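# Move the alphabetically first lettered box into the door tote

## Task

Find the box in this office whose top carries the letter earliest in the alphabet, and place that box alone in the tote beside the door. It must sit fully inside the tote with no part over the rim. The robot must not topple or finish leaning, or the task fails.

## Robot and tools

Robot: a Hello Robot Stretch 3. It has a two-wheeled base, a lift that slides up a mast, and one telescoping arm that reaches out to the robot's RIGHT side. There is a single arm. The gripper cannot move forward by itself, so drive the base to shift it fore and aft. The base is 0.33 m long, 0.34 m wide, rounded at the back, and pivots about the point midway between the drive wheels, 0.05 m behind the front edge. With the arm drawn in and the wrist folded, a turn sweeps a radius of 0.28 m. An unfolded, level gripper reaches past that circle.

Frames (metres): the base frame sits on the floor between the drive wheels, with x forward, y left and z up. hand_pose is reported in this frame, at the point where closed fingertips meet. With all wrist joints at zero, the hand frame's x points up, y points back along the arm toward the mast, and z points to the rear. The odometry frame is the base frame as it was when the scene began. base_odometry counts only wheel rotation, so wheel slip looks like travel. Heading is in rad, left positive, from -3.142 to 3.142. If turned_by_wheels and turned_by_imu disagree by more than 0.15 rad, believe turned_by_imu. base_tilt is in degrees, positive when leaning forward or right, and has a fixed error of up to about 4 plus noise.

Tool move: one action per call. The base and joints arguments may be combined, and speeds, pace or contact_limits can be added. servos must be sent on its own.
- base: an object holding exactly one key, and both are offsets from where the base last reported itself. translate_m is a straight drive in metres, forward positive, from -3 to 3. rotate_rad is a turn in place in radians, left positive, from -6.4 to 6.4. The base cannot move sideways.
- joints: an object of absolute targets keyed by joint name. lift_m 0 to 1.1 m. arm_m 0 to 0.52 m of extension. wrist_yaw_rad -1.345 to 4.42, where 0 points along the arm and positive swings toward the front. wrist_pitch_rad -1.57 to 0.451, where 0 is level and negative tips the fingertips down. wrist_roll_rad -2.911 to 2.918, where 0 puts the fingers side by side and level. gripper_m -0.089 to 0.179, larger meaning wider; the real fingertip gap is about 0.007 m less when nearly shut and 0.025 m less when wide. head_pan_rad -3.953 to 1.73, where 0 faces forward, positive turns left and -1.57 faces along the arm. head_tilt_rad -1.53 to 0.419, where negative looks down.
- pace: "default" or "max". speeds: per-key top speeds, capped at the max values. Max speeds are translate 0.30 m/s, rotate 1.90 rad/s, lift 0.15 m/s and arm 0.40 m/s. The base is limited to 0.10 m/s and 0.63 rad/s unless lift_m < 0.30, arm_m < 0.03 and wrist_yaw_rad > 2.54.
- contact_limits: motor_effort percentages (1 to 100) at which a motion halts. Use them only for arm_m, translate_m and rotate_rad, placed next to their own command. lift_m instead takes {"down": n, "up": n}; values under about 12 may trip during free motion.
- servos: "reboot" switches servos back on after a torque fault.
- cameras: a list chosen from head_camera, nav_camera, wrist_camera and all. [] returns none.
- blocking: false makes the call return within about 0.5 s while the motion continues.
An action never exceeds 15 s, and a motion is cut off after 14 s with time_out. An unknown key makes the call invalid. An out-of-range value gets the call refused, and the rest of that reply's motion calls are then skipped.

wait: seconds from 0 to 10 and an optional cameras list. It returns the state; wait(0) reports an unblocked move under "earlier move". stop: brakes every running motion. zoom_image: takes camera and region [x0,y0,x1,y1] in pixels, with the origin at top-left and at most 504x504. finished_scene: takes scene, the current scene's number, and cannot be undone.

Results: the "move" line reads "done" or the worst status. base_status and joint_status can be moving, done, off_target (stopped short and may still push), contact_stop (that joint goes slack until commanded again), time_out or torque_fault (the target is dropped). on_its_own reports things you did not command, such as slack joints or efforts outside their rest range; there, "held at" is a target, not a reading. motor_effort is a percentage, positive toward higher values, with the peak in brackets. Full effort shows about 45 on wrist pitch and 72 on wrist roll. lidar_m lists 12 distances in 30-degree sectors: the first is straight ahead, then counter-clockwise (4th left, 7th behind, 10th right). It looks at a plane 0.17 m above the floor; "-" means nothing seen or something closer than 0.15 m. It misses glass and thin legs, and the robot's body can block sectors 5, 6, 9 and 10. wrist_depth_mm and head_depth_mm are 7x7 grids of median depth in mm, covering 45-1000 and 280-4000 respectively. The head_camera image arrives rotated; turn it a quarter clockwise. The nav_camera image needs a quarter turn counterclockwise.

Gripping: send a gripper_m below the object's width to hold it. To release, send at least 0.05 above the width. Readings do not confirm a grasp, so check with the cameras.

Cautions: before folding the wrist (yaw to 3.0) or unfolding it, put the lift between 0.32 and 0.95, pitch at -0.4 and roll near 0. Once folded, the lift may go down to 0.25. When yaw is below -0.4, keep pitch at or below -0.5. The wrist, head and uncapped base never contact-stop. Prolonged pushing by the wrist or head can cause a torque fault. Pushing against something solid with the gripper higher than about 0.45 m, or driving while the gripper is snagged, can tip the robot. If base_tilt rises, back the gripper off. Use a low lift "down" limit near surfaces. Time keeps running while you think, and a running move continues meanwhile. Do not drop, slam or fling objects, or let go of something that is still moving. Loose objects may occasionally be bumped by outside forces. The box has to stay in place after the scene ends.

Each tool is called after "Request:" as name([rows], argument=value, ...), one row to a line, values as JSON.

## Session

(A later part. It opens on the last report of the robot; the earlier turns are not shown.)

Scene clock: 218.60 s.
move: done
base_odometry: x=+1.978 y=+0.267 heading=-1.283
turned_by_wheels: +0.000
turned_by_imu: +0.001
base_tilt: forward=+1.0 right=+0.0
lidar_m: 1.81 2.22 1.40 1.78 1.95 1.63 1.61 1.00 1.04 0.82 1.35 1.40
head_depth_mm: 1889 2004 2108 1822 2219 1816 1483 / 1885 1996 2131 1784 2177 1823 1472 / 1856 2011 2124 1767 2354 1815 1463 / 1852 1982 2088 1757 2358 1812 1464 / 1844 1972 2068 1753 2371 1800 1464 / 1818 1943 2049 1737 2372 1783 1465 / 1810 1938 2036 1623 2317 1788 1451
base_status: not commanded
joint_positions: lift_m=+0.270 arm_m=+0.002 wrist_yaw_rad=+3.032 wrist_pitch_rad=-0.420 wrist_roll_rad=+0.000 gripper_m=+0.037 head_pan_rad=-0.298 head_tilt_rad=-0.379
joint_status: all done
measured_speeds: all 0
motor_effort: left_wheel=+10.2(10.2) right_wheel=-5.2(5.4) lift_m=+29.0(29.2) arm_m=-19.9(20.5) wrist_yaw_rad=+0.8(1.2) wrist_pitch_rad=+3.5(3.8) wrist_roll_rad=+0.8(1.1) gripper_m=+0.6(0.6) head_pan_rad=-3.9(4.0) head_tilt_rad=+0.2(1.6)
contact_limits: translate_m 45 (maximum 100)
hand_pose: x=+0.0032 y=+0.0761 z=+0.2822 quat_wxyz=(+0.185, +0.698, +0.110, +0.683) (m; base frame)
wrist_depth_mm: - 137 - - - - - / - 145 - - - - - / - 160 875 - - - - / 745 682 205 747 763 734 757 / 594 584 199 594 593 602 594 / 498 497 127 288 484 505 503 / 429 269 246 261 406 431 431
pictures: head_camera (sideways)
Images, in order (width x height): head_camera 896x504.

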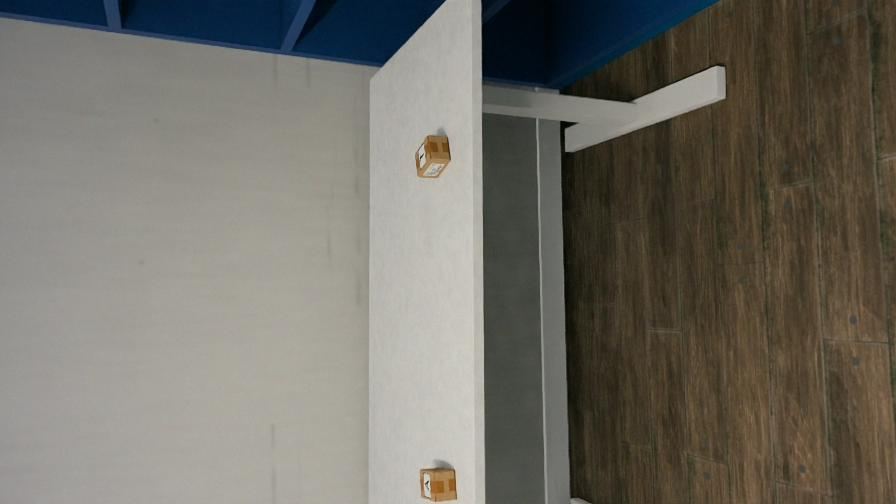

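Request:
move(base={"rotate_rad": 0.243}, joints={"head_pan_rad": -1.6, "head_tilt_rad": -0.55}, pace="max", contact_limits={"rotate_rad": 45}, cameras=[])

Request:
move(base={"translate_m": 0.705}, pace="max", contact_limits={"translate_m": 45}, cameras=[])

Request:
move(base={"rotate_rad": 1.354}, pace="max", contact_limits={"rotate_rad": 45}, cameras=["head_camera"])

Request:
move(joints={"lift_m": 0.45, "wrist_pitch_rad": -0.4}, pace="max", cameras=[])

Request:
move(joints={"lift_m": 0.9, "wrist_yaw_rad": 0.0, "gripper_m": 0.179}, pace="max", cameras=["head_camera", "wrist_camera"])

Scene clock: 304.13 s.
move: done
base_odometry: x=+1.978 y=+0.267 heading=-1.041
turned_by_wheels: +0.243
turned_by_imu: +0.242
base_tilt: forward=+0.9 right=-0.2
lidar_m: 1.81 1.94 1.40 1.55 1.76 1.61 1.63 1.00 1.24 0.82 1.40 1.76
head_depth_mm: 1018 1092 874 1315 1109 1383 1230 / 815 972 870 1329 1109 1457 1253 / 686 761 834 957 1071 1345 1274 / 1112 1157 872 1270 1109 1312 1307 / 1185 1261 989 1429 1221 1444 1292 / 1232 1297 1507 1426 1670 1469 1287 / 1290 1349 1598 1436 1694 1489 1289
base_status: done
joint_positions: lift_m=+0.270 arm_m=+0.002 wrist_yaw_rad=+3.032 wrist_pitch_rad=-0.420 wrist_roll_rad=+0.000 gripper_m=+0.037 head_pan_rad=-1.632 head_tilt_rad=-0.551
joint_status: all done
measured_speeds: all 0
motor_effort: left_wheel=-9.1(15.3) right_wheel=+10.1(15.0) lift_m=+27.7(28.2) arm_m=-19.1(19.5) wrist_yaw_rad=+1.1(1.4) wrist_pitch_rad=+3.4(3.8) wrist_roll_rad=+0.8(1.0) gripper_m=-0.3(1.6) head_pan_rad=-0.1(5.5) head_tilt_rad=-2.7(5.2)
contact_limits: rotate_rad 45 (maximum 100)
hand_pose: x=+0.0032 y=+0.0761 z=+0.2822 quat_wxyz=(+0.185, +0.698, +0.110, +0.683) (m; base frame)
wrist_depth_mm: - 137 - - - - - / - 145 - - - - - / - 160 883 - - - - / 752 671 205 739 743 739 734 / 600 580 199 603 594 608 598 / 504 493 128 287 477 498 504 / 426 268 247 261 407 426 426
pictures: none
No camera images: "cameras" was empty.

Scene clock: 307.80 s.
move: done
base_odometry: x=+2.334 y=-0.342 heading=-1.041
turned_by_wheels: +0.000
turned_by_imu: +0.000
base_tilt: forward=+1.0 right=-0.3
lidar_m: 1.11 1.65 1.52 1.11 1.92 2.26 2.29 1.64 1.10 1.17 1.30 1.50
head_depth_mm: 1261 1314 1485 1444 1676 1470 1299 / 1300 1359 1548 1432 1711 1491 1305 / 1312 1305 1572 1435 1770 1529 1296 / 1045 1132 1269 1373 1609 1546 1301 / 1037 1160 1706 1447 1713 1530 1288 / 1539 1520 1844 1630 1759 1519 1290 / 1616 1675 1885 1177 1815 1526 1283
base_status: done
joint_positions: lift_m=+0.270 arm_m=+0.002 wrist_yaw_rad=+3.032 wrist_pitch_rad=-0.420 wrist_roll_rad=+0.000 gripper_m=+0.037 head_pan_rad=-1.601 head_tilt_rad=-0.551
joint_status: not commanded
measured_speeds: all 0
motor_effort: left_wheel=+2.1(12.1) right_wheel=+5.7(21.0) lift_m=+26.3(27.7) arm_m=-21.2(21.5) wrist_yaw_rad=+1.0(1.5) wrist_pitch_rad=+3.4(3.9) wrist_roll_rad=+0.7(1.1) gripper_m=+0.6(1.4) head_pan_rad=+3.0(4.7) head_tilt_rad=-0.8(2.9)
contact_limits: translate_m 45 (maximum 100)
hand_pose: x=+0.0032 y=+0.0761 z=+0.2822 quat_wxyz=(+0.185, +0.698, +0.110, +0.683) (m; base frame)
wrist_depth_mm: - 137 - - - - - / - 145 - - - - - / - 160 884 - - - - / 749 676 205 744 752 740 744 / 597 571 198 604 607 605 600 / 490 503 128 286 490 506 507 / 427 268 246 262 406 429 429
pictures: none
No camera images: "cameras" was empty.

Scene clock: 309.77 s.
move: done
base_odometry: x=+2.334 y=-0.342 heading=+0.312
turned_by_wheels: +1.354
turned_by_imu: +1.348
base_tilt: forward=+0.9 right=+0.0
lidar_m: 1.10 1.66 1.80 2.25 1.82 1.10 1.27 1.17 1.51 1.11 1.65 1.53
head_depth_mm: 1241 1347 1440 1088 897 1541 1303 / 1257 1377 1453 1090 931 1536 1303 / 1292 1387 1469 1085 926 1536 1293 / 1304 1432 1503 1078 1708 1540 1300 / 1338 1452 1532 1080 1449 1517 1290 / 1360 1479 1603 1071 1747 1523 1291 / 1377 1512 1687 1070 1804 1521 1288
base_status: done
joint_positions: lift_m=+0.270 arm_m=+0.002 wrist_yaw_rad=+3.032 wrist_pitch_rad=-0.420 wrist_roll_rad=+0.000 gripper_m=+0.037 head_pan_rad=-1.600 head_tilt_rad=-0.551
joint_status: not commanded
measured_speeds: all 0
motor_effort: left_wheel=-9.6(15.9) right_wheel=+9.3(16.9) lift_m=+25.8(26.5) arm_m=-22.0(22.5) wrist_yaw_rad=+1.0(1.5) wrist_pitch_rad=+3.5(3.9) wrist_roll_rad=+0.8(1.1) gripper_m=+0.3(1.1) head_pan_rad=+3.5(4.8) head_tilt_rad=-0.3(1.5)
contact_limits: rotate_rad 45 (maximum 100)
hand_pose: x=+0.0032 y=+0.0761 z=+0.2822 quat_wxyz=(+0.185, +0.698, +0.110, +0.683) (m; base frame)
wrist_depth_mm: - 137 - - - - - / - 146 - - - - - / - 160 874 - - - - / 746 673 205 748 756 755 751 / 598 570 200 603 602 594 604 / 504 503 127 287 480 498 500 / 425 269 249 260 404 430 426
pictures: head_camera (sideways)
Images, in order (width x height): head_camera 896x504.

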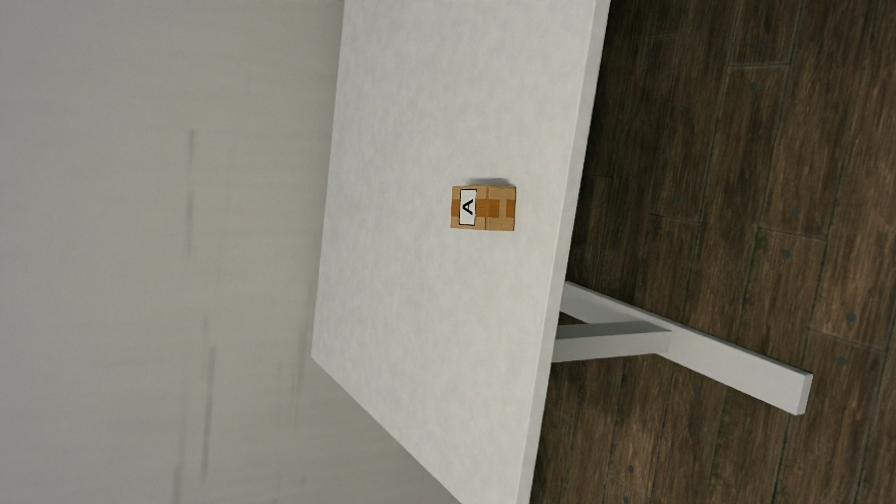

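Scene clock: 311.77 s.
move: done
base_odometry: x=+2.334 y=-0.342 heading=+0.312
turned_by_wheels: +0.000
turned_by_imu: +0.000
base_tilt: forward=+0.9 right=+0.0
lidar_m: 1.10 1.67 1.81 2.26 1.82 1.11 1.27 1.17 1.51 1.11 1.65 1.52
head_depth_mm: 1238 1340 1415 1092 899 1546 1300 / 1252 1371 1467 1094 932 1521 1295 / 1277 1400 1464 1084 925 1538 1301 / 1301 1424 1494 1076 1705 1542 1303 / 1326 1456 1516 1077 1457 1530 1295 / 1351 1483 1601 1072 1768 1517 1300 / 1397 1512 1687 1069 1804 1525 1298
base_status: not commanded
joint_positions: lift_m=+0.450 arm_m=+0.002 wrist_yaw_rad=+3.032 wrist_pitch_rad=-0.419 wrist_roll_rad=+0.000 gripper_m=+0.037 head_pan_rad=-1.600 head_tilt_rad=-0.551
joint_status: all done
measured_speeds: all 0
motor_effort: left_wheel=-9.6(9.8) right_wheel=+9.1(9.4) lift_m=+30.4(34.4) arm_m=-20.4(22.4) wrist_yaw_rad=+0.7(1.3) wrist_pitch_rad=+3.3(6.7) wrist_roll_rad=+0.8(1.0) gripper_m=+0.5(0.9) head_pan_rad=+3.1(4.2) head_tilt_rad=+1.5(2.4)
contact_limits: rotate_rad 45 (maximum 100)
hand_pose: x=+0.0032 y=+0.0762 z=+0.4623 quat_wxyz=(+0.185, +0.698, +0.110, +0.683) (m; base frame)
wrist_depth_mm: - 136 - - - - - / - 146 - - - - - / - 160 - - - - - / - - 205 - - - - / 860 813 199 851 873 850 865 / 715 717 128 674 696 713 708 / 621 652 253 618 604 614 622
pictures: none
No camera images: "cameras" was empty.

Scene clock: 315.57 s.
move: done
base_odometry: x=+2.334 y=-0.342 heading=+0.312
turned_by_wheels: +0.000
turned_by_imu: +0.001
base_tilt: forward=+0.9 right=-0.3
lidar_m: 1.10 1.67 1.81 2.25 1.82 1.11 1.27 1.17 1.51 1.11 1.65 1.52
head_depth_mm: 1242 1341 1444 1089 898 1502 - / 1257 1365 1455 1091 927 1538 - / 1278 1395 1467 1085 929 281 - / 1304 1432 1507 1084 1720 286 317 / 1332 1448 1530 1078 1442 1422 1265 / 1347 1489 1604 1077 1738 1481 1297 / 1380 1518 1678 1080 1803 1519 1292
base_status: not commanded
joint_positions: lift_m=+0.900 arm_m=+0.002 wrist_yaw_rad=+0.003 wrist_pitch_rad=-0.419 wrist_roll_rad=+0.000 gripper_m=+0.179 head_pan_rad=-1.600 head_tilt_rad=-0.550
joint_status: all done
measured_speeds: all 0
motor_effort: left_wheel=-9.4(9.7) right_wheel=+8.9(9.4) lift_m=+31.1(34.8) arm_m=-17.6(20.5) wrist_yaw_rad=-2.1(7.3) wrist_pitch_rad=+3.3(3.8) wrist_roll_rad=+0.8(1.1) gripper_m=+0.8(94.8) head_pan_rad=+2.7(4.2) head_tilt_rad=+2.1(3.3)
contact_limits: rotate_rad 45 (maximum 100)
hand_pose: x=-0.0209 y=-0.3710 z=+0.9125 quat_wxyz=(+0.692, +0.148, -0.691, -0.146) (m; base frame)
wrist_depth_mm: - - - - - - - / - - - - - - - / - - - - - - - / - - - - - - - / - - - - - - - / 125 - - - - 136 122 / - - - - - - 107
pictures: head_camera (sideways), wrist_camera
Images, in order (width x height): head_camera 896x504, wrist_camera 644x364.

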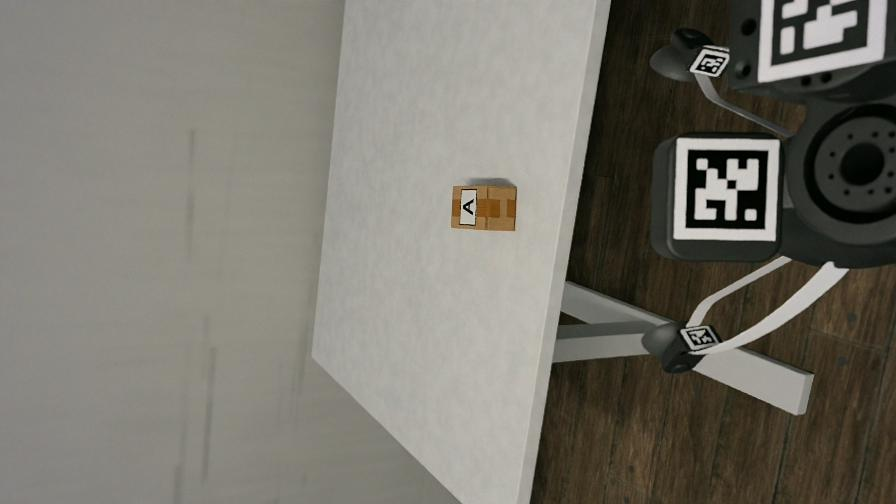

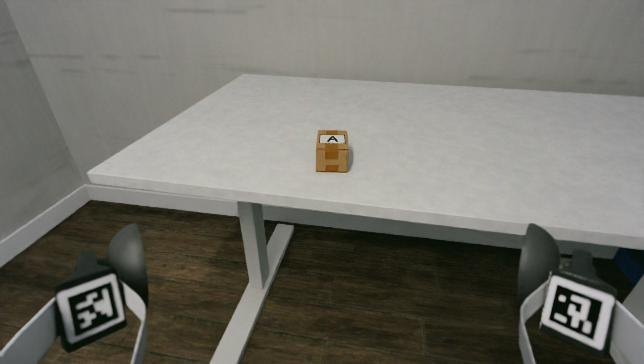

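Request:
move(joints={"lift_m": 0.87, "arm_m": 0.27, "wrist_pitch_rad": -0.7}, speeds={"arm_m": 0.3, "lift_m": 0.15, "wrist_pitch_rad": 1.0}, contact_limits={"arm_m": 40}, cameras=["wrist_camera"])

Scene clock: 333.30 s.
move: done
base_odometry: x=+2.334 y=-0.342 heading=+0.312
turned_by_wheels: +0.000
turned_by_imu: +0.001
base_tilt: forward=+1.2 right=-0.1
lidar_m: 1.11 1.67 1.81 2.26 1.82 1.11 1.27 1.17 1.51 1.11 1.65 1.53
head_depth_mm: 1230 1342 1438 415 315 1466 1305 / 1258 1372 1453 416 415 1546 1293 / 1272 1403 1485 419 437 1536 1304 / 1307 1421 1505 1036 926 1534 1292 / 1325 1451 1526 1084 1431 1519 1298 / 1358 1481 1607 1076 1762 1523 1291 / 1380 1516 1697 1080 1803 1539 1289
base_status: not commanded
joint_positions: lift_m=+0.870 arm_m=+0.270 wrist_yaw_rad=+0.003 wrist_pitch_rad=-0.711 wrist_roll_rad=+0.000 gripper_m=+0.179 head_pan_rad=-1.600 head_tilt_rad=-0.550
joint_status: all done
measured_speeds: all 0
motor_effort: left_wheel=-9.4(9.8) right_wheel=+8.8(9.2) lift_m=+21.7(25.2) arm_m=+23.4(25.6) wrist_yaw_rad=-1.7(2.3) wrist_pitch_rad=+1.8(5.1) wrist_roll_rad=+0.8(1.1) gripper_m=-0.9(1.2) head_pan_rad=+2.5(4.3) head_tilt_rad=+1.8(3.6)
contact_limits: arm_m 40 (drawing in: default 39, maximum 55; extending or still: default 49, maximum 70); rotate_rad 45 (maximum 100)
hand_pose: x=-0.0211 y=-0.5934 z=+0.8233 quat_wxyz=(+0.663, +0.247, -0.662, -0.245) (m; base frame)
wrist_depth_mm: - - - - - - - / - - - 372 - - - / - - - 347 - - - / - - - - - - - / - - - - - - - / - 945 - - - 958 122 / - 870 903 881 867 868 109
pictures: wrist_camera
Images, in order (width x height): wrist_camera 644x364.

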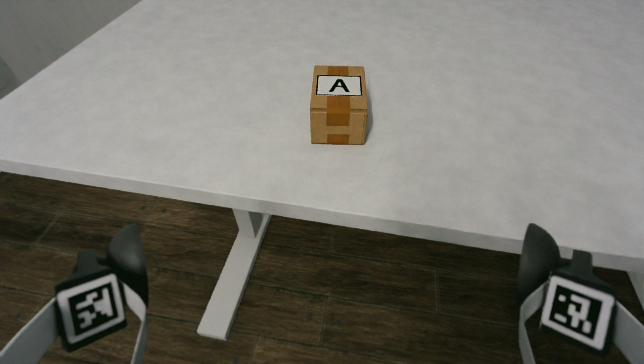

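Request:
move(base={"translate_m": -0.009}, joints={"arm_m": 0.4}, speeds={"arm_m": 0.3}, contact_limits={"arm_m": 40}, cameras=[])

Request:
move(joints={"lift_m": 0.808}, speeds={"lift_m": 0.08}, contact_limits={"lift_m": {"down": 16}}, cameras=["wrist_camera"])

Scene clock: 354.30 s.
move: done
base_odometry: x=+2.326 y=-0.345 heading=+0.312
turned_by_wheels: +0.000
turned_by_imu: +0.001
base_tilt: forward=+1.0 right=-0.1
lidar_m: 1.11 1.67 1.82 2.26 1.82 1.10 1.26 1.16 1.51 1.11 1.65 1.54
head_depth_mm: 1237 1346 1435 413 316 1537 1295 / 1254 1376 1448 518 896 1531 1300 / 1279 1403 1455 546 929 1532 1296 / 1304 1422 1496 1002 1707 1534 1292 / 1331 1458 1534 1076 1441 1520 1294 / 1355 1480 1595 1084 1764 1535 1294 / 1389 1504 1691 1071 1811 1536 1289
base_status: done
joint_positions: lift_m=+0.870 arm_m=+0.400 wrist_yaw_rad=+0.003 wrist_pitch_rad=-0.711 wrist_roll_rad=+0.000 gripper_m=+0.179 head_pan_rad=-1.600 head_tilt_rad=-0.550
joint_status: all done
measured_speeds: all 0
motor_effort: left_wheel=-9.4(13.1) right_wheel=+0.1(6.0) lift_m=+27.1(27.5) arm_m=+21.8(25.1) wrist_yaw_rad=-1.6(2.1) wrist_pitch_rad=+1.8(2.2) wrist_roll_rad=+1.0(1.2) gripper_m=-0.6(1.6) head_pan_rad=+2.6(4.3) head_tilt_rad=+1.7(2.7)
contact_limits: arm_m 40 (drawing in: default 39, maximum 55; extending or still: default 49, maximum 70)
hand_pose: x=-0.0211 y=-0.7234 z=+0.8232 quat_wxyz=(+0.663, +0.247, -0.662, -0.246) (m; base frame)
wrist_depth_mm: - - - - - - - / - - - - - - - / - - - 299 - - - / - - - 269 - - - / - - - 258 - - - / - 121 - - - - 114 / - 881 849 - - - 107
pictures: none
No camera images: "cameras" was empty.

Scene clock: 355.77 s.
move: done
base_odometry: x=+2.326 y=-0.345 heading=+0.312
turned_by_wheels: +0.000
turned_by_imu: +0.000
base_tilt: forward=+1.0 right=-0.1
lidar_m: 1.11 1.68 1.82 2.25 1.82 1.10 1.26 1.17 1.51 1.11 1.65 1.54
head_depth_mm: 1232 1347 1419 1087 394 328 1216 / 1254 1368 1463 558 564 1495 1301 / 1269 1387 1486 557 865 1535 1301 / 1297 1418 1496 1037 1723 1531 1301 / 1325 1440 1536 1083 1434 1528 1302 / 1347 1484 1578 1079 1771 1527 1295 / 1386 1511 1679 1075 1823 1522 1296
base_status: not commanded
joint_positions: lift_m=+0.808 arm_m=+0.400 wrist_yaw_rad=+0.003 wrist_pitch_rad=-0.711 wrist_roll_rad=+0.000 gripper_m=+0.179 head_pan_rad=-1.600 head_tilt_rad=-0.550
joint_status: all done
measured_speeds: all 0
motor_effort: left_wheel=-9.3(9.6) right_wheel=+0.0(0.7) lift_m=+19.4(26.1) arm_m=+16.4(21.7) wrist_yaw_rad=-1.7(2.1) wrist_pitch_rad=+2.0(2.0) wrist_roll_rad=+0.6(0.9) gripper_m=-0.3(1.2) head_pan_rad=+3.7(3.7) head_tilt_rad=+1.1(2.6)
contact_limits: arm_m 40 (drawing in: default 39, maximum 55; extending or still: default 49, maximum 70); lift_m down 16 (down: maximum 72; up: maximum 65)
hand_pose: x=-0.0211 y=-0.7234 z=+0.7612 quat_wxyz=(+0.663, +0.247, -0.662, -0.246) (m; base frame)
wrist_depth_mm: - - - - - - - / - - - 249 - - - / - - - 217 - - - / - - - 220 - - - / - - - - - - - / - 120 - - - - 114 / - 814 819 791 - - 107
pictures: wrist_camera
Images, in order (width x height): wrist_camera 644x364.

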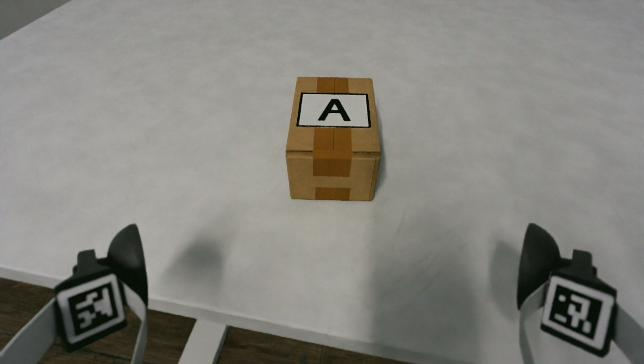

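Request:
move(joints={"arm_m": 0.475}, speeds={"arm_m": 0.15}, contact_limits={"arm_m": 40}, cameras=["wrist_camera"])

Scene clock: 367.63 s.
move: done
base_odometry: x=+2.326 y=-0.345 heading=+0.312
turned_by_wheels: +0.000
turned_by_imu: +0.001
base_tilt: forward=+0.9 right=+0.1
lidar_m: 1.11 1.68 1.82 2.25 1.82 1.10 1.27 1.17 1.51 1.11 1.64 1.53
head_depth_mm: 1241 1346 1438 1097 401 327 299 / 1249 1364 1460 533 839 1495 1303 / 1292 1391 1460 626 927 1530 1300 / 1305 1416 1505 994 1722 1522 1295 / 1334 1449 1532 1076 1439 1514 1290 / 1356 1474 1579 1078 1770 1532 1303 / 1396 1515 1686 1074 1811 1524 1287
base_status: not commanded
joint_positions: lift_m=+0.808 arm_m=+0.475 wrist_yaw_rad=+0.003 wrist_pitch_rad=-0.711 wrist_roll_rad=+0.000 gripper_m=+0.179 head_pan_rad=-1.600 head_tilt_rad=-0.550
joint_status: all done
measured_speeds: all 0
motor_effort: left_wheel=-9.3(9.6) right_wheel=-0.2(0.6) lift_m=+22.2(22.3) arm_m=+21.9(25.0) wrist_yaw_rad=-1.8(2.3) wrist_pitch_rad=+1.9(2.3) wrist_roll_rad=+0.8(1.1) gripper_m=+0.4(1.0) head_pan_rad=+2.2(3.8) head_tilt_rad=+0.7(2.2)
contact_limits: arm_m 40 (drawing in: default 39, maximum 55; extending or still: default 49, maximum 70); lift_m down 16 (down: maximum 72; up: maximum 65)
hand_pose: x=-0.0211 y=-0.7984 z=+0.7612 quat_wxyz=(+0.663, +0.247, -0.662, -0.246) (m; base frame)
wrist_depth_mm: - - - - - - - / - - - - - - - / - - - - - - - / - - - 187 - - - / - - - 165 - - - / - 121 - 164 - - 114 / - - - - - - 106
pictures: wrist_camera
Images, in order (width x height): wrist_camera 644x364.

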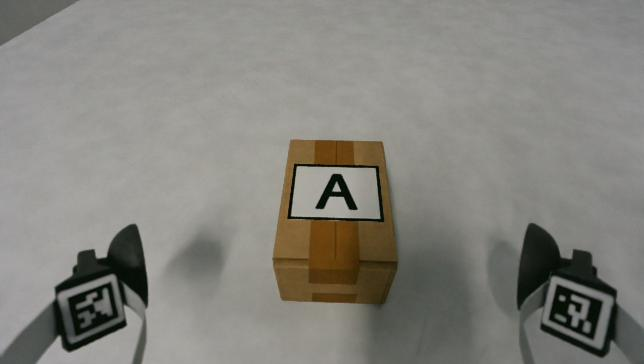

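Request:
move(joints={"arm_m": 0.492}, speeds={"arm_m": 0.15}, contact_limits={"arm_m": 40}, cameras=[])

Request:
move(joints={"gripper_m": 0.03}, cameras=["wrist_camera"])

Request:
move(joints={"lift_m": 0.89}, speeds={"lift_m": 0.06}, cameras=["wrist_camera"])

Scene clock: 373.80 s.
move: done
base_odometry: x=+2.326 y=-0.345 heading=+0.312
turned_by_wheels: +0.000
turned_by_imu: +0.001
base_tilt: forward=+1.0 right=+0.0
lidar_m: 1.11 1.68 1.82 2.26 1.82 1.09 1.26 1.16 1.51 1.11 1.65 1.54
head_depth_mm: 1237 1342 1422 1089 405 328 299 / 1257 1367 1450 543 838 1512 1303 / 1278 1397 1476 650 927 1532 1296 / 1305 1425 1497 966 1702 1530 1298 / 1322 1449 1533 1084 1428 1517 1295 / 1350 1493 1594 1077 1748 1521 1291 / 1387 1521 1686 1070 1826 1516 1298
base_status: not commanded
joint_positions: lift_m=+0.808 arm_m=+0.492 wrist_yaw_rad=+0.003 wrist_pitch_rad=-0.711 wrist_roll_rad=+0.000 gripper_m=+0.179 head_pan_rad=-1.600 head_tilt_rad=-0.550
joint_status: all done
measured_speeds: all 0
motor_effort: left_wheel=-9.5(9.6) right_wheel=+0.0(0.7) lift_m=+29.0(29.0) arm_m=+22.0(24.5) wrist_yaw_rad=-1.7(2.2) wrist_pitch_rad=+2.0(2.2) wrist_roll_rad=+0.8(1.0) gripper_m=+0.1(1.3) head_pan_rad=+2.4(2.9) head_tilt_rad=-1.1(1.1)
contact_limits: arm_m 40 (drawing in: default 39, maximum 55; extending or still: default 49, maximum 70); lift_m down 16 (down: maximum 72; up: maximum 65)
hand_pose: x=-0.0211 y=-0.8153 z=+0.7612 quat_wxyz=(+0.663, +0.247, -0.662, -0.246) (m; base frame)
wrist_depth_mm: - - - - - - - / - - - - - - - / - - - - - - - / - - - 187 - - - / - - - 164 163 - - / - 121 - 149 147 - 114 / - - - 167 - - 106
pictures: none
No camera images: "cameras" was empty.

Scene clock: 375.83 s.
move: done
base_odometry: x=+2.326 y=-0.345 heading=+0.312
turned_by_wheels: +0.000
turned_by_imu: +0.000
base_tilt: forward=+1.1 right=+0.0
lidar_m: 1.11 1.67 1.82 2.25 1.82 1.10 1.26 1.16 1.51 1.11 1.65 1.53
head_depth_mm: 1234 1343 1442 1084 404 327 299 / 1256 1363 1458 543 840 1493 1298 / 1283 1401 1470 652 928 1541 1305 / 1304 1422 1492 1002 1701 1525 1289 / 1329 1446 1533 1079 1446 1525 1289 / 1351 1490 1606 1079 1762 1515 1296 / 1375 1504 1678 1078 1799 1525 1292
base_status: not commanded
joint_positions: lift_m=+0.808 arm_m=+0.492 wrist_yaw_rad=+0.002 wrist_pitch_rad=-0.713 wrist_roll_rad=+0.000 gripper_m=+0.031 head_pan_rad=-1.600 head_tilt_rad=-0.550
joint_status: all done
measured_speeds: all 0
motor_effort: left_wheel=-9.5(9.6) right_wheel=+0.2(0.7) lift_m=+32.1(32.4) arm_m=+12.8(21.8) wrist_yaw_rad=-1.3(2.2) wrist_pitch_rad=+2.2(2.4) wrist_roll_rad=+1.0(1.1) gripper_m=-12.1(95.2) head_pan_rad=+2.4(3.4) head_tilt_rad=-0.2(1.7)
contact_limits: arm_m 40 (drawing in: default 39, maximum 55; extending or still: default 49, maximum 70); lift_m down 16 (down: maximum 72; up: maximum 65)
hand_pose: x=-0.0212 y=-0.8150 z=+0.7609 quat_wxyz=(+0.663, +0.248, -0.662, -0.246) (m; base frame)
wrist_depth_mm: - - - - - - - / - - - - - - - / - - - - - - - / - - - 186 - - - / - - - 163 153 - - / - - 129 149 126 - - / - - - 167 - - -
pictures: wrist_camera
Images, in order (width x height): wrist_camera 644x364.

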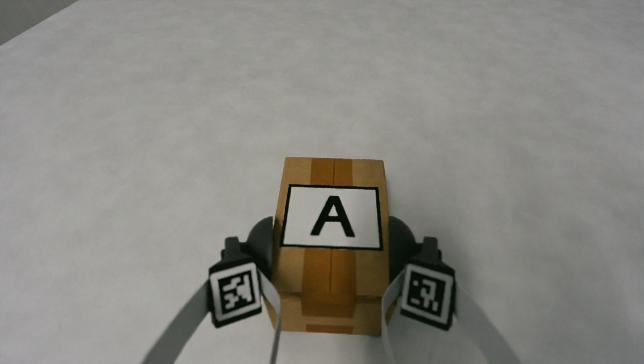

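Scene clock: 377.80 s.
move: done
base_odometry: x=+2.326 y=-0.345 heading=+0.312
turned_by_wheels: +0.000
turned_by_imu: +0.000
base_tilt: forward=+1.1 right=+0.0
lidar_m: 1.11 1.68 1.81 2.26 1.81 1.09 1.27 1.16 1.51 1.11 1.65 1.54
head_depth_mm: 1244 1345 1417 354 316 1489 1313 / 1260 1374 580 961 897 1514 1298 / 1276 1386 591 963 930 1521 1297 / 1295 1423 1446 996 1720 1539 1295 / 1334 1464 1520 1082 1434 1515 1287 / 1344 1492 1592 1083 1768 1530 1294 / 1379 1516 1699 1074 1807 1513 1289
base_status: not commanded
joint_positions: lift_m=+0.890 arm_m=+0.492 wrist_yaw_rad=+0.002 wrist_pitch_rad=-0.719 wrist_roll_rad=+0.000 gripper_m=+0.031 head_pan_rad=-1.600 head_tilt_rad=-0.550
joint_status: all done
measured_speeds: all 0
motor_effort: left_wheel=-9.3(9.6) right_wheel=+0.2(0.7) lift_m=+31.2(34.0) arm_m=+4.8(12.8) wrist_yaw_rad=-1.1(1.8) wrist_pitch_rad=+3.2(3.6) wrist_roll_rad=+0.8(1.1) gripper_m=-12.9(13.2) head_pan_rad=+1.6(2.9) head_tilt_rad=-0.7(1.9)
contact_limits: arm_m 40 (drawing in: default 39, maximum 55; extending or still: default 49, maximum 70)
hand_pose: x=-0.0212 y=-0.8140 z=+0.8419 quat_wxyz=(+0.662, +0.249, -0.661, -0.248) (m; base frame)
wrist_depth_mm: - - - - - - - / - - - - - - - / - - - - - - - / - - - 188 - - - / - - - 164 155 - - / - - 129 149 125 - - / - - - 165 - - -
pictures: wrist_camera
Images, in order (width x height): wrist_camera 644x364.

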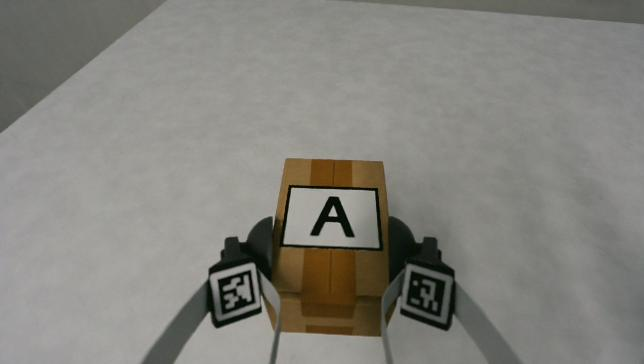

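Request:
move(joints={"arm_m": 0.0}, speeds={"arm_m": 0.25}, contact_limits={"arm_m": 40}, cameras=[])

Request:
move(base={"rotate_rad": 1.87}, joints={"lift_m": 0.6, "head_pan_rad": 0.0, "head_tilt_rad": -0.5}, pace="max", contact_limits={"rotate_rad": 45}, cameras=[])

Request:
move(base={"translate_m": 1.0}, pace="max", contact_limits={"translate_m": 45}, cameras=["wrist_camera", "nav_camera"])

Scene clock: 433.77 s.
move: done
base_odometry: x=+2.326 y=-0.345 heading=+0.312
turned_by_wheels: +0.000
turned_by_imu: +0.001
base_tilt: forward=+1.0 right=-0.2
lidar_m: 1.11 1.68 1.82 2.26 1.82 1.10 1.26 1.17 1.51 1.11 1.65 1.53
head_depth_mm: 1239 1341 1437 1090 900 1585 - / 1250 1379 1453 1094 900 1528 1362 / 1283 1410 1473 1081 928 1545 296 / 1306 1429 1505 1082 1714 1531 366 / 1325 1460 1529 1075 1432 1530 1289 / 1352 1478 1583 1084 1762 1543 1293 / 1376 1511 1682 1076 1808 1532 1290
base_status: not commanded
joint_positions: lift_m=+0.890 arm_m=+0.002 wrist_yaw_rad=+0.002 wrist_pitch_rad=-0.720 wrist_roll_rad=+0.000 gripper_m=+0.031 head_pan_rad=-1.600 head_tilt_rad=-0.550
joint_status: all done
joint sent to its limit — arm_m, lower limit.
measured_speeds: all 0
motor_effort: left_wheel=-9.4(9.6) right_wheel=+0.1(0.8) lift_m=+22.3(22.7) arm_m=-22.3(24.3) wrist_yaw_rad=-0.9(1.9) wrist_pitch_rad=+3.4(3.8) wrist_roll_rad=+0.8(1.1) gripper_m=-13.2(13.8) head_pan_rad=+1.1(3.5) head_tilt_rad=-1.1(2.5)
contact_limits: arm_m 40 (drawing in: default 39, maximum 55; extending or still: default 49, maximum 70)
hand_pose: x=-0.0212 y=-0.3236 z=+0.8417 quat_wxyz=(+0.662, +0.250, -0.661, -0.249) (m; base frame)
wrist_depth_mm: - - - - - - - / - - - - - - - / - - - - - - - / - - - 187 - - - / - - - 164 - - - / - - 129 149 126 - - / 899 899 880 888 892 911 882
pictures: none
No camera images: "cameras" was empty.

Scene clock: 437.67 s.
move: done
base_odometry: x=+2.326 y=-0.345 heading=+2.182
turned_by_wheels: +1.869
turned_by_imu: +1.864
base_tilt: forward=+1.1 right=+0.0
lidar_m: 1.64 1.12 1.09 1.17 1.59 1.50 1.11 1.63 1.53 1.11 1.80 2.26
head_depth_mm: 1937 2063 2206 2388 1995 1606 1344 / 2005 2184 2354 2462 1985 1602 1353 / 2125 2250 2467 2542 2003 1595 1344 / 2193 2419 2644 2650 1975 1590 1337 / 2311 2576 2811 2652 1998 1572 1332 / 1423 1542 1658 1828 1904 1576 1333 / 1434 1529 1773 1702 1871 1605 1331
base_status: done
joint_positions: lift_m=+0.600 arm_m=+0.002 wrist_yaw_rad=+0.002 wrist_pitch_rad=-0.720 wrist_roll_rad=+0.000 gripper_m=+0.031 head_pan_rad=+0.003 head_tilt_rad=-0.500
joint_status: all done
measured_speeds: all 0
motor_effort: left_wheel=-11.4(15.8) right_wheel=+10.4(14.7) lift_m=+23.9(23.9) arm_m=-18.0(22.2) wrist_yaw_rad=-1.3(1.9) wrist_pitch_rad=+3.6(3.9) wrist_roll_rad=+0.8(1.0) gripper_m=-11.9(13.5) head_pan_rad=-3.4(4.6) head_tilt_rad=+2.3(5.5)
contact_limits: arm_m 40 (drawing in: default 39, maximum 55; extending or still: default 49, maximum 70); rotate_rad 45 (maximum 100)
hand_pose: x=-0.0212 y=-0.3235 z=+0.5516 quat_wxyz=(+0.662, +0.250, -0.661, -0.249) (m; base frame)
wrist_depth_mm: - - - - - - - / - - - - - - - / - - - - - - - / 920 934 904 187 864 883 896 / 801 817 809 164 766 803 798 / 707 716 129 149 125 711 691 / 641 645 631 628 629 642 638
pictures: none
No camera images: "cameras" was empty.

Scene clock: 448.63 s.
move: done
base_odometry: x=+1.752 y=+0.475 heading=+2.182
turned_by_wheels: +0.000
turned_by_imu: +0.000
base_tilt: forward=+1.0 right=-0.1
lidar_m: 1.38 0.72 1.07 0.78 0.82 1.95 2.11 1.64 1.95 1.58 1.45 1.36
head_depth_mm: 1141 1222 1312 1430 1560 1600 1352 / 1195 1282 1393 1514 1663 1605 1342 / 1251 1352 1465 1614 1776 1611 1338 / 1314 1416 1564 1710 1862 1588 1330 / 1377 1510 1642 1843 1937 1607 1337 / 1460 1600 1767 1972 1987 1599 1337 / 1555 1687 1905 2137 1986 1589 1340
base_status: done
joint_positions: lift_m=+0.600 arm_m=+0.002 wrist_yaw_rad=+0.002 wrist_pitch_rad=-0.720 wrist_roll_rad=+0.000 gripper_m=+0.031 head_pan_rad=+0.000 head_tilt_rad=-0.500
joint_status: not commanded
measured_speeds: all 0
motor_effort: left_wheel=+7.4(12.6) right_wheel=+1.2(16.6) lift_m=+31.9(32.9) arm_m=-21.3(22.5) wrist_yaw_rad=-1.5(1.9) wrist_pitch_rad=+3.4(4.0) wrist_roll_rad=+0.8(1.1) gripper_m=-12.1(13.3) head_pan_rad=-3.1(4.6) head_tilt_rad=+1.9(4.4)
contact_limits: arm_m 40 (drawing in: default 39, maximum 55; extending or still: default 49, maximum 70); translate_m 45 (maximum 100)
hand_pose: x=-0.0212 y=-0.3235 z=+0.5516 quat_wxyz=(+0.662, +0.250, -0.661, -0.249) (m; base frame)
wrist_depth_mm: - - - - - - - / - - - - - - - / - - - - - - - / 905 898 908 186 913 913 903 / 805 786 793 164 768 786 797 / 712 724 129 149 125 720 712 / 637 645 627 618 628 641 644
pictures: nav_camera (sideways), wrist_camera
Images, in order (width x height): nav_camera 672x504, wrist_camera 644x364.

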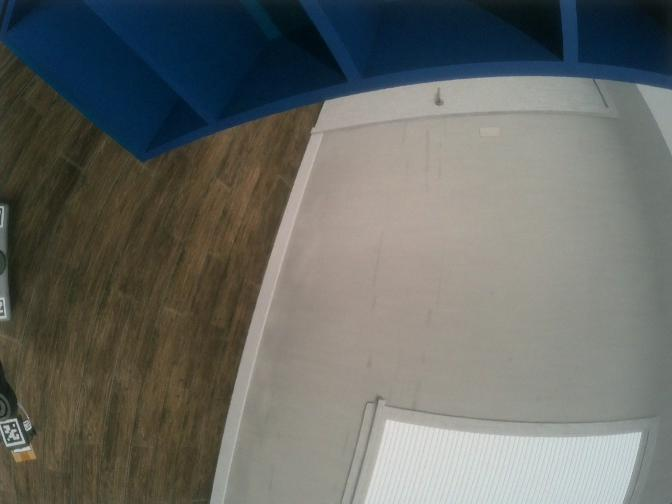

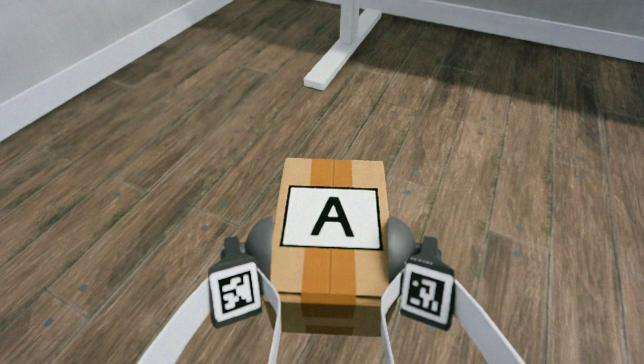

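Request:
move(base={"translate_m": 0.85}, pace="max", contact_limits={"translate_m": 45}, cameras=[])

Request:
move(base={"rotate_rad": 1.1}, pace="max", contact_limits={"rotate_rad": 45}, cameras=[])

Request:
move(base={"translate_m": 0.9}, joints={"head_pan_rad": -1.2, "head_tilt_rad": -0.8}, pace="max", contact_limits={"translate_m": 45}, cameras=["nav_camera"])

Scene clock: 471.20 s.
move: done
base_odometry: x=+1.265 y=+1.171 heading=+2.182
turned_by_wheels: +0.000
turned_by_imu: +0.001
base_tilt: forward=+1.0 right=-0.2
lidar_m: 0.61 0.79 1.72 0.57 0.53 1.26 2.94 2.34 1.85 0.93 0.64 0.60
head_depth_mm: 476 509 550 597 651 722 801 / 498 535 578 631 694 768 866 / 521 564 613 670 741 830 940 / 547 594 649 715 796 904 1027 / 576 629 688 763 860 983 1137 / 608 669 740 823 928 1080 1238 / 644 711 792 886 1024 1190 1298
base_status: done
joint_positions: lift_m=+0.600 arm_m=+0.002 wrist_yaw_rad=+0.002 wrist_pitch_rad=-0.720 wrist_roll_rad=+0.000 gripper_m=+0.031 head_pan_rad=+0.000 head_tilt_rad=-0.500
joint_status: not commanded
measured_speeds: all 0
motor_effort: left_wheel=+1.5(12.8) right_wheel=+7.1(15.5) lift_m=+31.2(32.2) arm_m=-20.1(21.5) wrist_yaw_rad=-1.2(1.8) wrist_pitch_rad=+3.5(3.9) wrist_roll_rad=+0.8(1.1) gripper_m=-12.5(13.5) head_pan_rad=-2.5(4.4) head_tilt_rad=+0.1(2.9)
contact_limits: arm_m 40 (drawing in: default 39, maximum 55; extending or still: default 49, maximum 70); translate_m 45 (maximum 100)
hand_pose: x=-0.0212 y=-0.3235 z=+0.5516 quat_wxyz=(+0.662, +0.250, -0.661, -0.249) (m; base frame)
wrist_depth_mm: - - - - - - - / - - - - - - - / - - - - - - - / - - 899 186 882 895 890 / - - 777 163 767 773 788 / - 710 129 149 125 718 716 / - 640 641 617 618 648 639
pictures: none
No camera images: "cameras" was empty.

Scene clock: 473.90 s.
move: done
base_odometry: x=+1.265 y=+1.171 heading=-3.002
turned_by_wheels: +1.099
turned_by_imu: +1.095
base_tilt: forward=+0.8 right=-0.5
lidar_m: 1.92 0.54 0.45 1.27 3.23 2.34 1.85 0.89 0.63 0.60 0.61 0.82
head_depth_mm: 2032 2051 1959 1962 1875 1608 1344 / 2094 2262 2505 2534 2005 1600 1341 / 2063 2275 2456 2472 1980 1589 1338 / 2116 2261 2515 2588 1973 1604 1340 / 2116 2281 2524 2662 1986 1591 1330 / 2112 2278 2474 2668 1985 1610 1333 / 2126 2293 2504 2624 1979 1593 1301
base_status: done
joint_positions: lift_m=+0.600 arm_m=+0.002 wrist_yaw_rad=+0.002 wrist_pitch_rad=-0.720 wrist_roll_rad=+0.000 gripper_m=+0.031 head_pan_rad=+0.000 head_tilt_rad=-0.500
joint_status: not commanded
measured_speeds: all 0
motor_effort: left_wheel=-9.4(15.7) right_wheel=+11.3(15.4) lift_m=+31.1(31.5) arm_m=-22.3(22.6) wrist_yaw_rad=-1.1(1.7) wrist_pitch_rad=+3.7(3.8) wrist_roll_rad=+0.8(1.1) gripper_m=-12.1(13.6) head_pan_rad=-3.3(4.4) head_tilt_rad=+0.2(1.5)
contact_limits: arm_m 40 (drawing in: default 39, maximum 55; extending or still: default 49, maximum 70); rotate_rad 45 (maximum 100)
hand_pose: x=-0.0212 y=-0.3235 z=+0.5516 quat_wxyz=(+0.662, +0.250, -0.661, -0.249) (m; base frame)
wrist_depth_mm: - - - - - - - / - - - - - - - / - - - - - - - / - - - 187 - - - / - - - 164 154 - - / 689 726 129 149 126 717 710 / 634 647 640 625 631 639 641
pictures: none
No camera images: "cameras" was empty.

Scene clock: 483.87 s.
move: done
base_odometry: x=+0.373 y=+1.046 heading=-3.002
turned_by_wheels: +0.000
turned_by_imu: +0.000
base_tilt: forward=+0.9 right=-0.3
lidar_m: 1.55 1.60 2.11 0.82 0.49 0.55 2.65 0.83 0.59 0.56 0.57 0.74
head_depth_mm: 459 515 585 684 818 995 1127 / 477 536 616 720 871 1029 509 / 495 559 645 763 934 1199 1164 / 513 583 678 810 1010 1254 1160 / 534 614 705 843 1057 1297 1165 / 534 604 723 894 1151 1310 1166 / 560 651 777 966 1266 1314 1163
base_status: done
joint_positions: lift_m=+0.600 arm_m=+0.002 wrist_yaw_rad=+0.002 wrist_pitch_rad=-0.720 wrist_roll_rad=+0.000 gripper_m=+0.031 head_pan_rad=-1.200 head_tilt_rad=-0.800
joint_status: all done
measured_speeds: all 0
motor_effort: left_wheel=+7.1(12.6) right_wheel=+1.8(17.6) lift_m=+30.5(31.2) arm_m=-17.5(22.3) wrist_yaw_rad=-1.1(2.0) wrist_pitch_rad=+3.3(4.0) wrist_roll_rad=+0.8(1.2) gripper_m=-11.7(13.5) head_pan_rad=+2.4(5.4) head_tilt_rad=-4.6(6.2)
contact_limits: arm_m 40 (drawing in: default 39, maximum 55; extending or still: default 49, maximum 70); translate_m 45 (maximum 100)
hand_pose: x=-0.0212 y=-0.3235 z=+0.5516 quat_wxyz=(+0.662, +0.250, -0.661, -0.249) (m; base frame)
wrist_depth_mm: - - - - - - - / - - - - - - - / - - - - - - - / - - - 187 - - - / 518 - - 163 153 - - / 674 679 129 149 125 702 681 / 646 643 639 616 627 644 648
pictures: nav_camera (sideways)
Images, in order (width x height): nav_camera 672x504.

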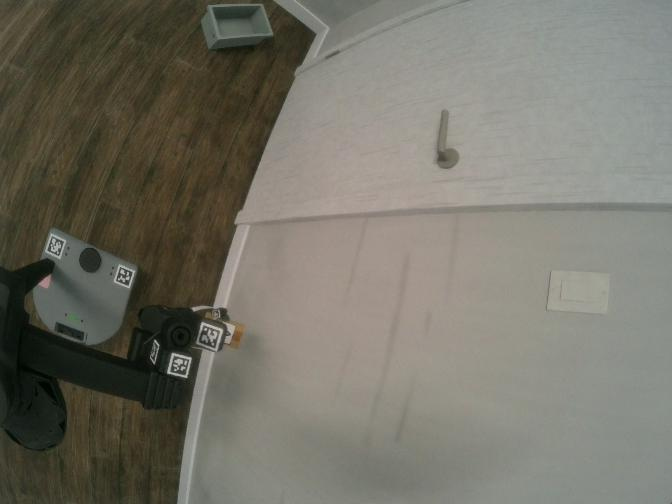

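Request:
move(base={"rotate_rad": 0.328}, pace="max", contact_limits={"rotate_rad": 45}, cameras=[])

Request:
move(base={"translate_m": 0.817}, joints={"head_pan_rad": -1.6, "head_tilt_rad": -0.9, "wrist_pitch_rad": -0.95}, pace="max", contact_limits={"translate_m": 45}, cameras=[])

Request:
move(base={"rotate_rad": 0.417}, pace="max", contact_limits={"rotate_rad": 45}, cameras=["head_camera", "wrist_camera"])

Scene clock: 494.50 s.
move: done
base_odometry: x=+0.373 y=+1.046 heading=-2.674
turned_by_wheels: +0.327
turned_by_imu: +0.327
base_tilt: forward=+1.0 right=-0.1
lidar_m: 1.56 1.82 2.76 0.44 0.47 2.74 1.10 0.64 0.56 0.56 0.62 1.12
head_depth_mm: 512 567 638 727 844 978 1124 / 531 601 694 801 946 1088 509 / 564 631 718 861 1048 1256 1164 / 615 696 816 973 1215 1310 1167 / 674 762 919 1121 1414 1313 1164 / 739 874 1051 1327 1502 1319 1164 / 822 988 1217 1607 1496 1301 1159
base_status: done
joint_positions: lift_m=+0.600 arm_m=+0.002 wrist_yaw_rad=+0.002 wrist_pitch_rad=-0.720 wrist_roll_rad=+0.000 gripper_m=+0.031 head_pan_rad=-1.200 head_tilt_rad=-0.800
joint_status: not commanded
measured_speeds: all 0
motor_effort: left_wheel=-9.8(15.3) right_wheel=+10.6(15.4) lift_m=+30.0(30.4) arm_m=-16.9(17.0) wrist_yaw_rad=-1.1(1.7) wrist_pitch_rad=+3.4(3.8) wrist_roll_rad=+0.8(1.1) gripper_m=-12.2(13.2) head_pan_rad=+3.1(3.9) head_tilt_rad=-5.1(5.1)
contact_limits: arm_m 40 (drawing in: default 39, maximum 55; extending or still: default 49, maximum 70); rotate_rad 45 (maximum 100)
hand_pose: x=-0.0212 y=-0.3235 z=+0.5516 quat_wxyz=(+0.662, +0.250, -0.661, -0.249) (m; base frame)
wrist_depth_mm: - - - - - 274 263 / - - - - - - 278 / - - - - - - - / - - - 188 - - - / 804 800 151 164 154 - - / 718 731 129 149 126 - - / 647 632 637 615 633 635 -
pictures: none
No camera images: "cameras" was empty.

Scene clock: 503.63 s.
move: done
base_odometry: x=-0.356 y=+0.678 heading=-2.674
turned_by_wheels: +0.000
turned_by_imu: +0.001
base_tilt: forward=+0.9 right=-0.1
lidar_m: 0.78 0.91 1.61 1.86 1.10 0.97 1.54 0.86 0.76 0.76 0.89 0.78
head_depth_mm: 664 759 889 1065 1343 1255 405 / 684 786 921 1118 1359 1260 411 / 705 814 967 1177 1400 782 444 / 726 845 1010 1249 1425 1212 954 / 754 879 1049 1310 1422 1258 1138 / 774 925 1138 1435 1419 1261 1117 / 827 983 1197 1470 1410 1247 1138
base_status: done
joint_positions: lift_m=+0.600 arm_m=+0.002 wrist_yaw_rad=+0.002 wrist_pitch_rad=-0.962 wrist_roll_rad=+0.000 gripper_m=+0.031 head_pan_rad=-1.601 head_tilt_rad=-0.901
joint_status: all done
measured_speeds: all 0
motor_effort: left_wheel=+7.8(12.7) right_wheel=+2.2(16.0) lift_m=+29.0(30.3) arm_m=-21.0(21.3) wrist_yaw_rad=-1.0(1.7) wrist_pitch_rad=+1.8(3.8) wrist_roll_rad=+0.8(1.1) gripper_m=-12.7(13.6) head_pan_rad=+2.5(6.9) head_tilt_rad=-2.1(6.8)
contact_limits: arm_m 40 (drawing in: default 39, maximum 55; extending or still: default 49, maximum 70); translate_m 45 (maximum 100)
hand_pose: x=-0.0213 y=-0.2735 z=+0.5148 quat_wxyz=(+0.627, +0.328, -0.626, -0.327) (m; base frame)
wrist_depth_mm: - - 677 - - - - / - 844 873 - - - - / 727 830 800 800 795 - 649 / 746 642 741 187 750 756 746 / 692 672 150 163 676 677 690 / 655 632 129 149 126 645 634 / 602 595 603 592 593 599 599
pictures: none
No camera images: "cameras" was empty.

Scene clock: 505.23 s.
move: done
base_odometry: x=-0.356 y=+0.678 heading=-2.258
turned_by_wheels: +0.416
turned_by_imu: +0.414
base_tilt: forward=+1.0 right=-0.1
lidar_m: 0.86 1.35 2.32 1.17 0.97 1.89 0.97 0.77 0.76 0.84 0.78 0.78
head_depth_mm: 739 833 952 1107 1332 1258 404 / 804 909 1048 1241 1386 1261 411 / 888 1017 1183 1437 1403 776 443 / 965 1121 1341 1559 1373 1199 952 / 966 1100 1282 1508 1390 1234 1128 / 877 990 1130 1328 1389 1251 1136 / 804 895 1019 1172 1353 1254 1140
base_status: done
joint_positions: lift_m=+0.600 arm_m=+0.002 wrist_yaw_rad=+0.002 wrist_pitch_rad=-0.962 wrist_roll_rad=+0.000 gripper_m=+0.031 head_pan_rad=-1.600 head_tilt_rad=-0.901
joint_status: not commanded
measured_speeds: all 0
motor_effort: left_wheel=-10.4(14.9) right_wheel=+11.2(15.0) lift_m=+29.1(29.6) arm_m=-21.6(22.6) wrist_yaw_rad=-1.7(1.7) wrist_pitch_rad=+2.0(2.3) wrist_roll_rad=+0.7(1.0) gripper_m=-11.8(13.1) head_pan_rad=+1.5(4.0) head_tilt_rad=-0.7(2.3)
contact_limits: arm_m 40 (drawing in: default 39, maximum 55; extending or still: default 49, maximum 70); rotate_rad 45 (maximum 100)
hand_pose: x=-0.0213 y=-0.2735 z=+0.5147 quat_wxyz=(+0.627, +0.328, -0.626, -0.327) (m; base frame)
wrist_depth_mm: - - 840 927 671 - - / - - 864 882 765 - - / - 779 816 815 799 706 - / 668 739 740 187 725 732 641 / 681 700 677 163 667 673 683 / 632 656 129 149 126 653 645 / 607 597 593 591 586 605 597
pictures: head_camera (sideways), wrist_camera
Images, in order (width x height): head_camera 896x504, wrist_camera 644x364.

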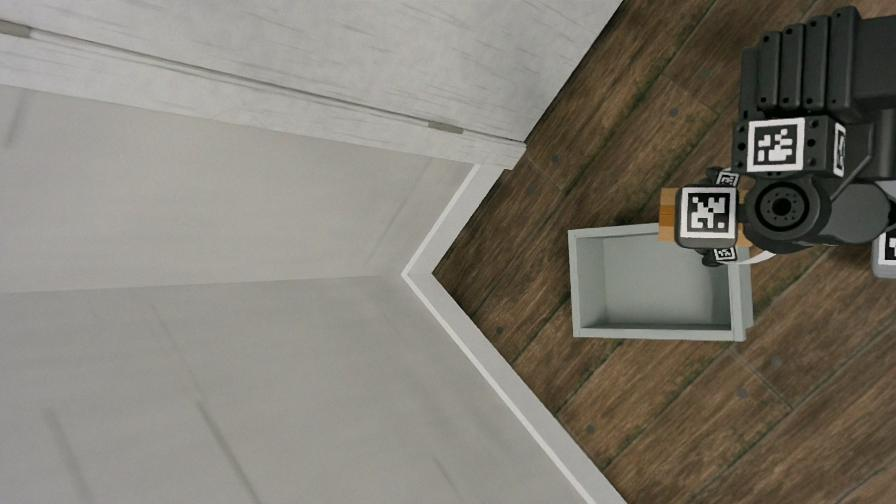

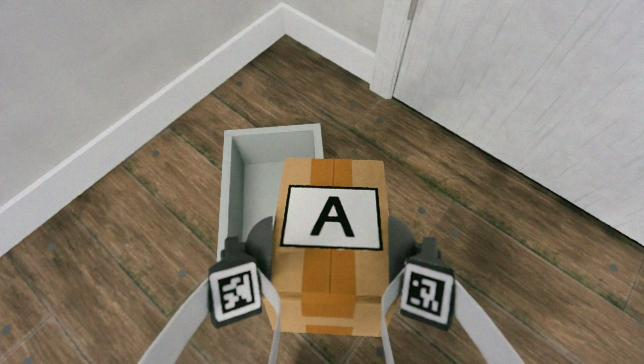

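Request:
move(base={"rotate_rad": 0.078}, contact_limits={"rotate_rad": 45}, cameras=[])

Request:
move(base={"translate_m": 0.072}, joints={"arm_m": 0.2}, speeds={"arm_m": 0.2}, contact_limits={"arm_m": 40}, cameras=["head_camera", "wrist_camera"])

Scene clock: 534.53 s.
move: done
base_odometry: x=-0.356 y=+0.678 heading=-2.180
turned_by_wheels: +0.077
turned_by_imu: +0.078
base_tilt: forward=+1.0 right=-0.1
lidar_m: 0.89 1.52 1.98 1.12 1.07 1.62 0.92 0.76 0.77 0.86 0.78 0.78
head_depth_mm: 786 865 982 1134 1347 1259 405 / 866 974 1098 1292 1404 1269 409 / 948 1076 1251 1499 1407 739 444 / 987 1137 1362 1563 1369 1200 952 / 903 1029 1198 1448 1416 1236 1129 / 833 940 1076 1268 1394 1256 1140 / 772 860 977 1134 1327 1261 1130
base_status: done
joint_positions: lift_m=+0.600 arm_m=+0.002 wrist_yaw_rad=+0.002 wrist_pitch_rad=-0.962 wrist_roll_rad=+0.000 gripper_m=+0.031 head_pan_rad=-1.600 head_tilt_rad=-0.900
joint_status: not commanded
measured_speeds: all 0
motor_effort: left_wheel=-10.3(15.1) right_wheel=+10.9(14.4) lift_m=+28.8(29.4) arm_m=-20.4(21.0) wrist_yaw_rad=-1.4(1.5) wrist_pitch_rad=+2.1(2.4) wrist_roll_rad=+0.8(1.0) gripper_m=-12.4(13.0) head_pan_rad=+3.0(4.1) head_tilt_rad=+0.1(1.1)
contact_limits: arm_m 40 (drawing in: default 39, maximum 55; extending or still: default 49, maximum 70); rotate_rad 45 (maximum 100)
hand_pose: x=-0.0213 y=-0.2735 z=+0.5147 quat_wxyz=(+0.627, +0.328, -0.626, -0.327) (m; base frame)
wrist_depth_mm: - - - 919 651 - - / - - 846 881 775 - - / - 737 815 825 811 708 - / 671 744 730 187 725 727 650 / 699 696 682 164 679 680 677 / 649 659 130 149 126 640 652 / 603 614 595 587 596 599 594
pictures: none
No camera images: "cameras" was empty.

Scene clock: 537.20 s.
move: done
base_odometry: x=-0.397 y=+0.619 heading=-2.181
turned_by_wheels: +0.000
turned_by_imu: +0.000
base_tilt: forward=+0.9 right=-0.1
lidar_m: 0.83 1.42 2.09 1.18 1.01 1.73 0.94 0.82 0.81 0.85 0.73 0.73
head_depth_mm: 850 944 1054 1214 1368 1218 410 / 923 1036 1192 1333 532 468 422 / 985 1145 1343 1537 568 1228 1131 / 922 1069 1259 1521 1330 1240 1131 / 839 962 1126 1351 1421 1256 1135 / 773 872 999 1173 1381 1268 1141 / 717 801 910 1054 1248 1265 1132
base_status: done
joint_positions: lift_m=+0.600 arm_m=+0.200 wrist_yaw_rad=+0.002 wrist_pitch_rad=-0.963 wrist_roll_rad=+0.000 gripper_m=+0.031 head_pan_rad=-1.600 head_tilt_rad=-0.900
joint_status: all done
measured_speeds: all 0
motor_effort: left_wheel=-1.6(7.4) right_wheel=+13.1(14.8) lift_m=+28.9(29.2) arm_m=+23.2(25.6) wrist_yaw_rad=-1.2(1.6) wrist_pitch_rad=+2.1(2.6) wrist_roll_rad=+0.7(1.0) gripper_m=-11.9(13.3) head_pan_rad=+3.1(4.3) head_tilt_rad=-0.3(1.1)
contact_limits: arm_m 40 (drawing in: default 39, maximum 55; extending or still: default 49, maximum 70)
hand_pose: x=-0.0213 y=-0.4714 z=+0.5145 quat_wxyz=(+0.627, +0.328, -0.626, -0.327) (m; base frame)
wrist_depth_mm: 363 - - - - 462 - / 384 - - 819 - 526 - / - - 713 799 809 619 - / - 639 737 186 724 689 - / - 681 677 163 676 678 614 / 579 645 129 149 125 639 628 / 597 609 597 168 599 600 594
pictures: head_camera (sideways), wrist_camera
Images, in order (width x height): head_camera 896x504, wrist_camera 644x364.

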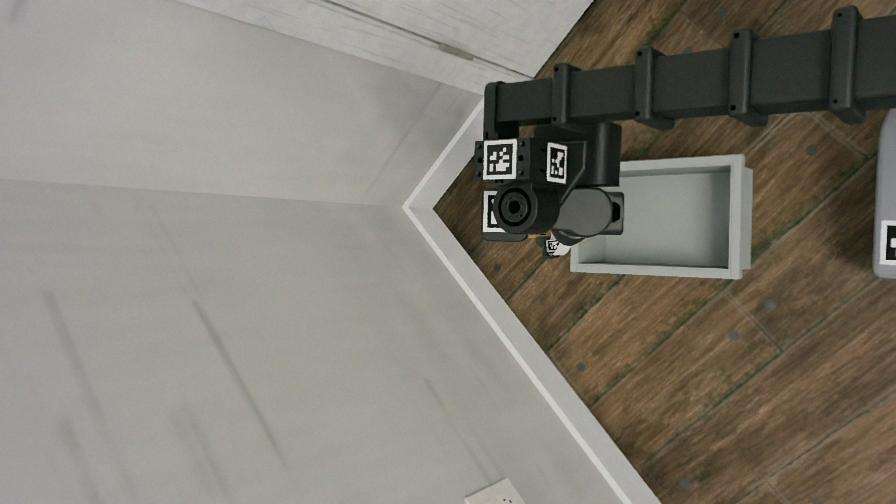

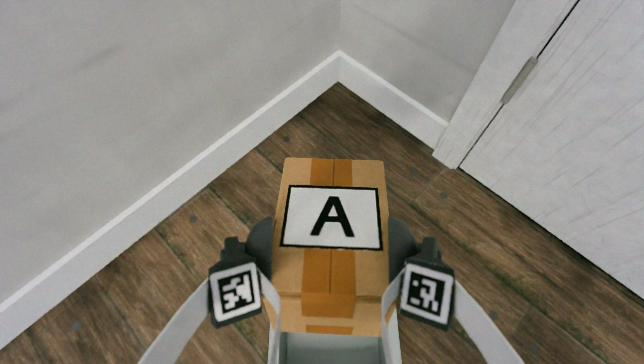

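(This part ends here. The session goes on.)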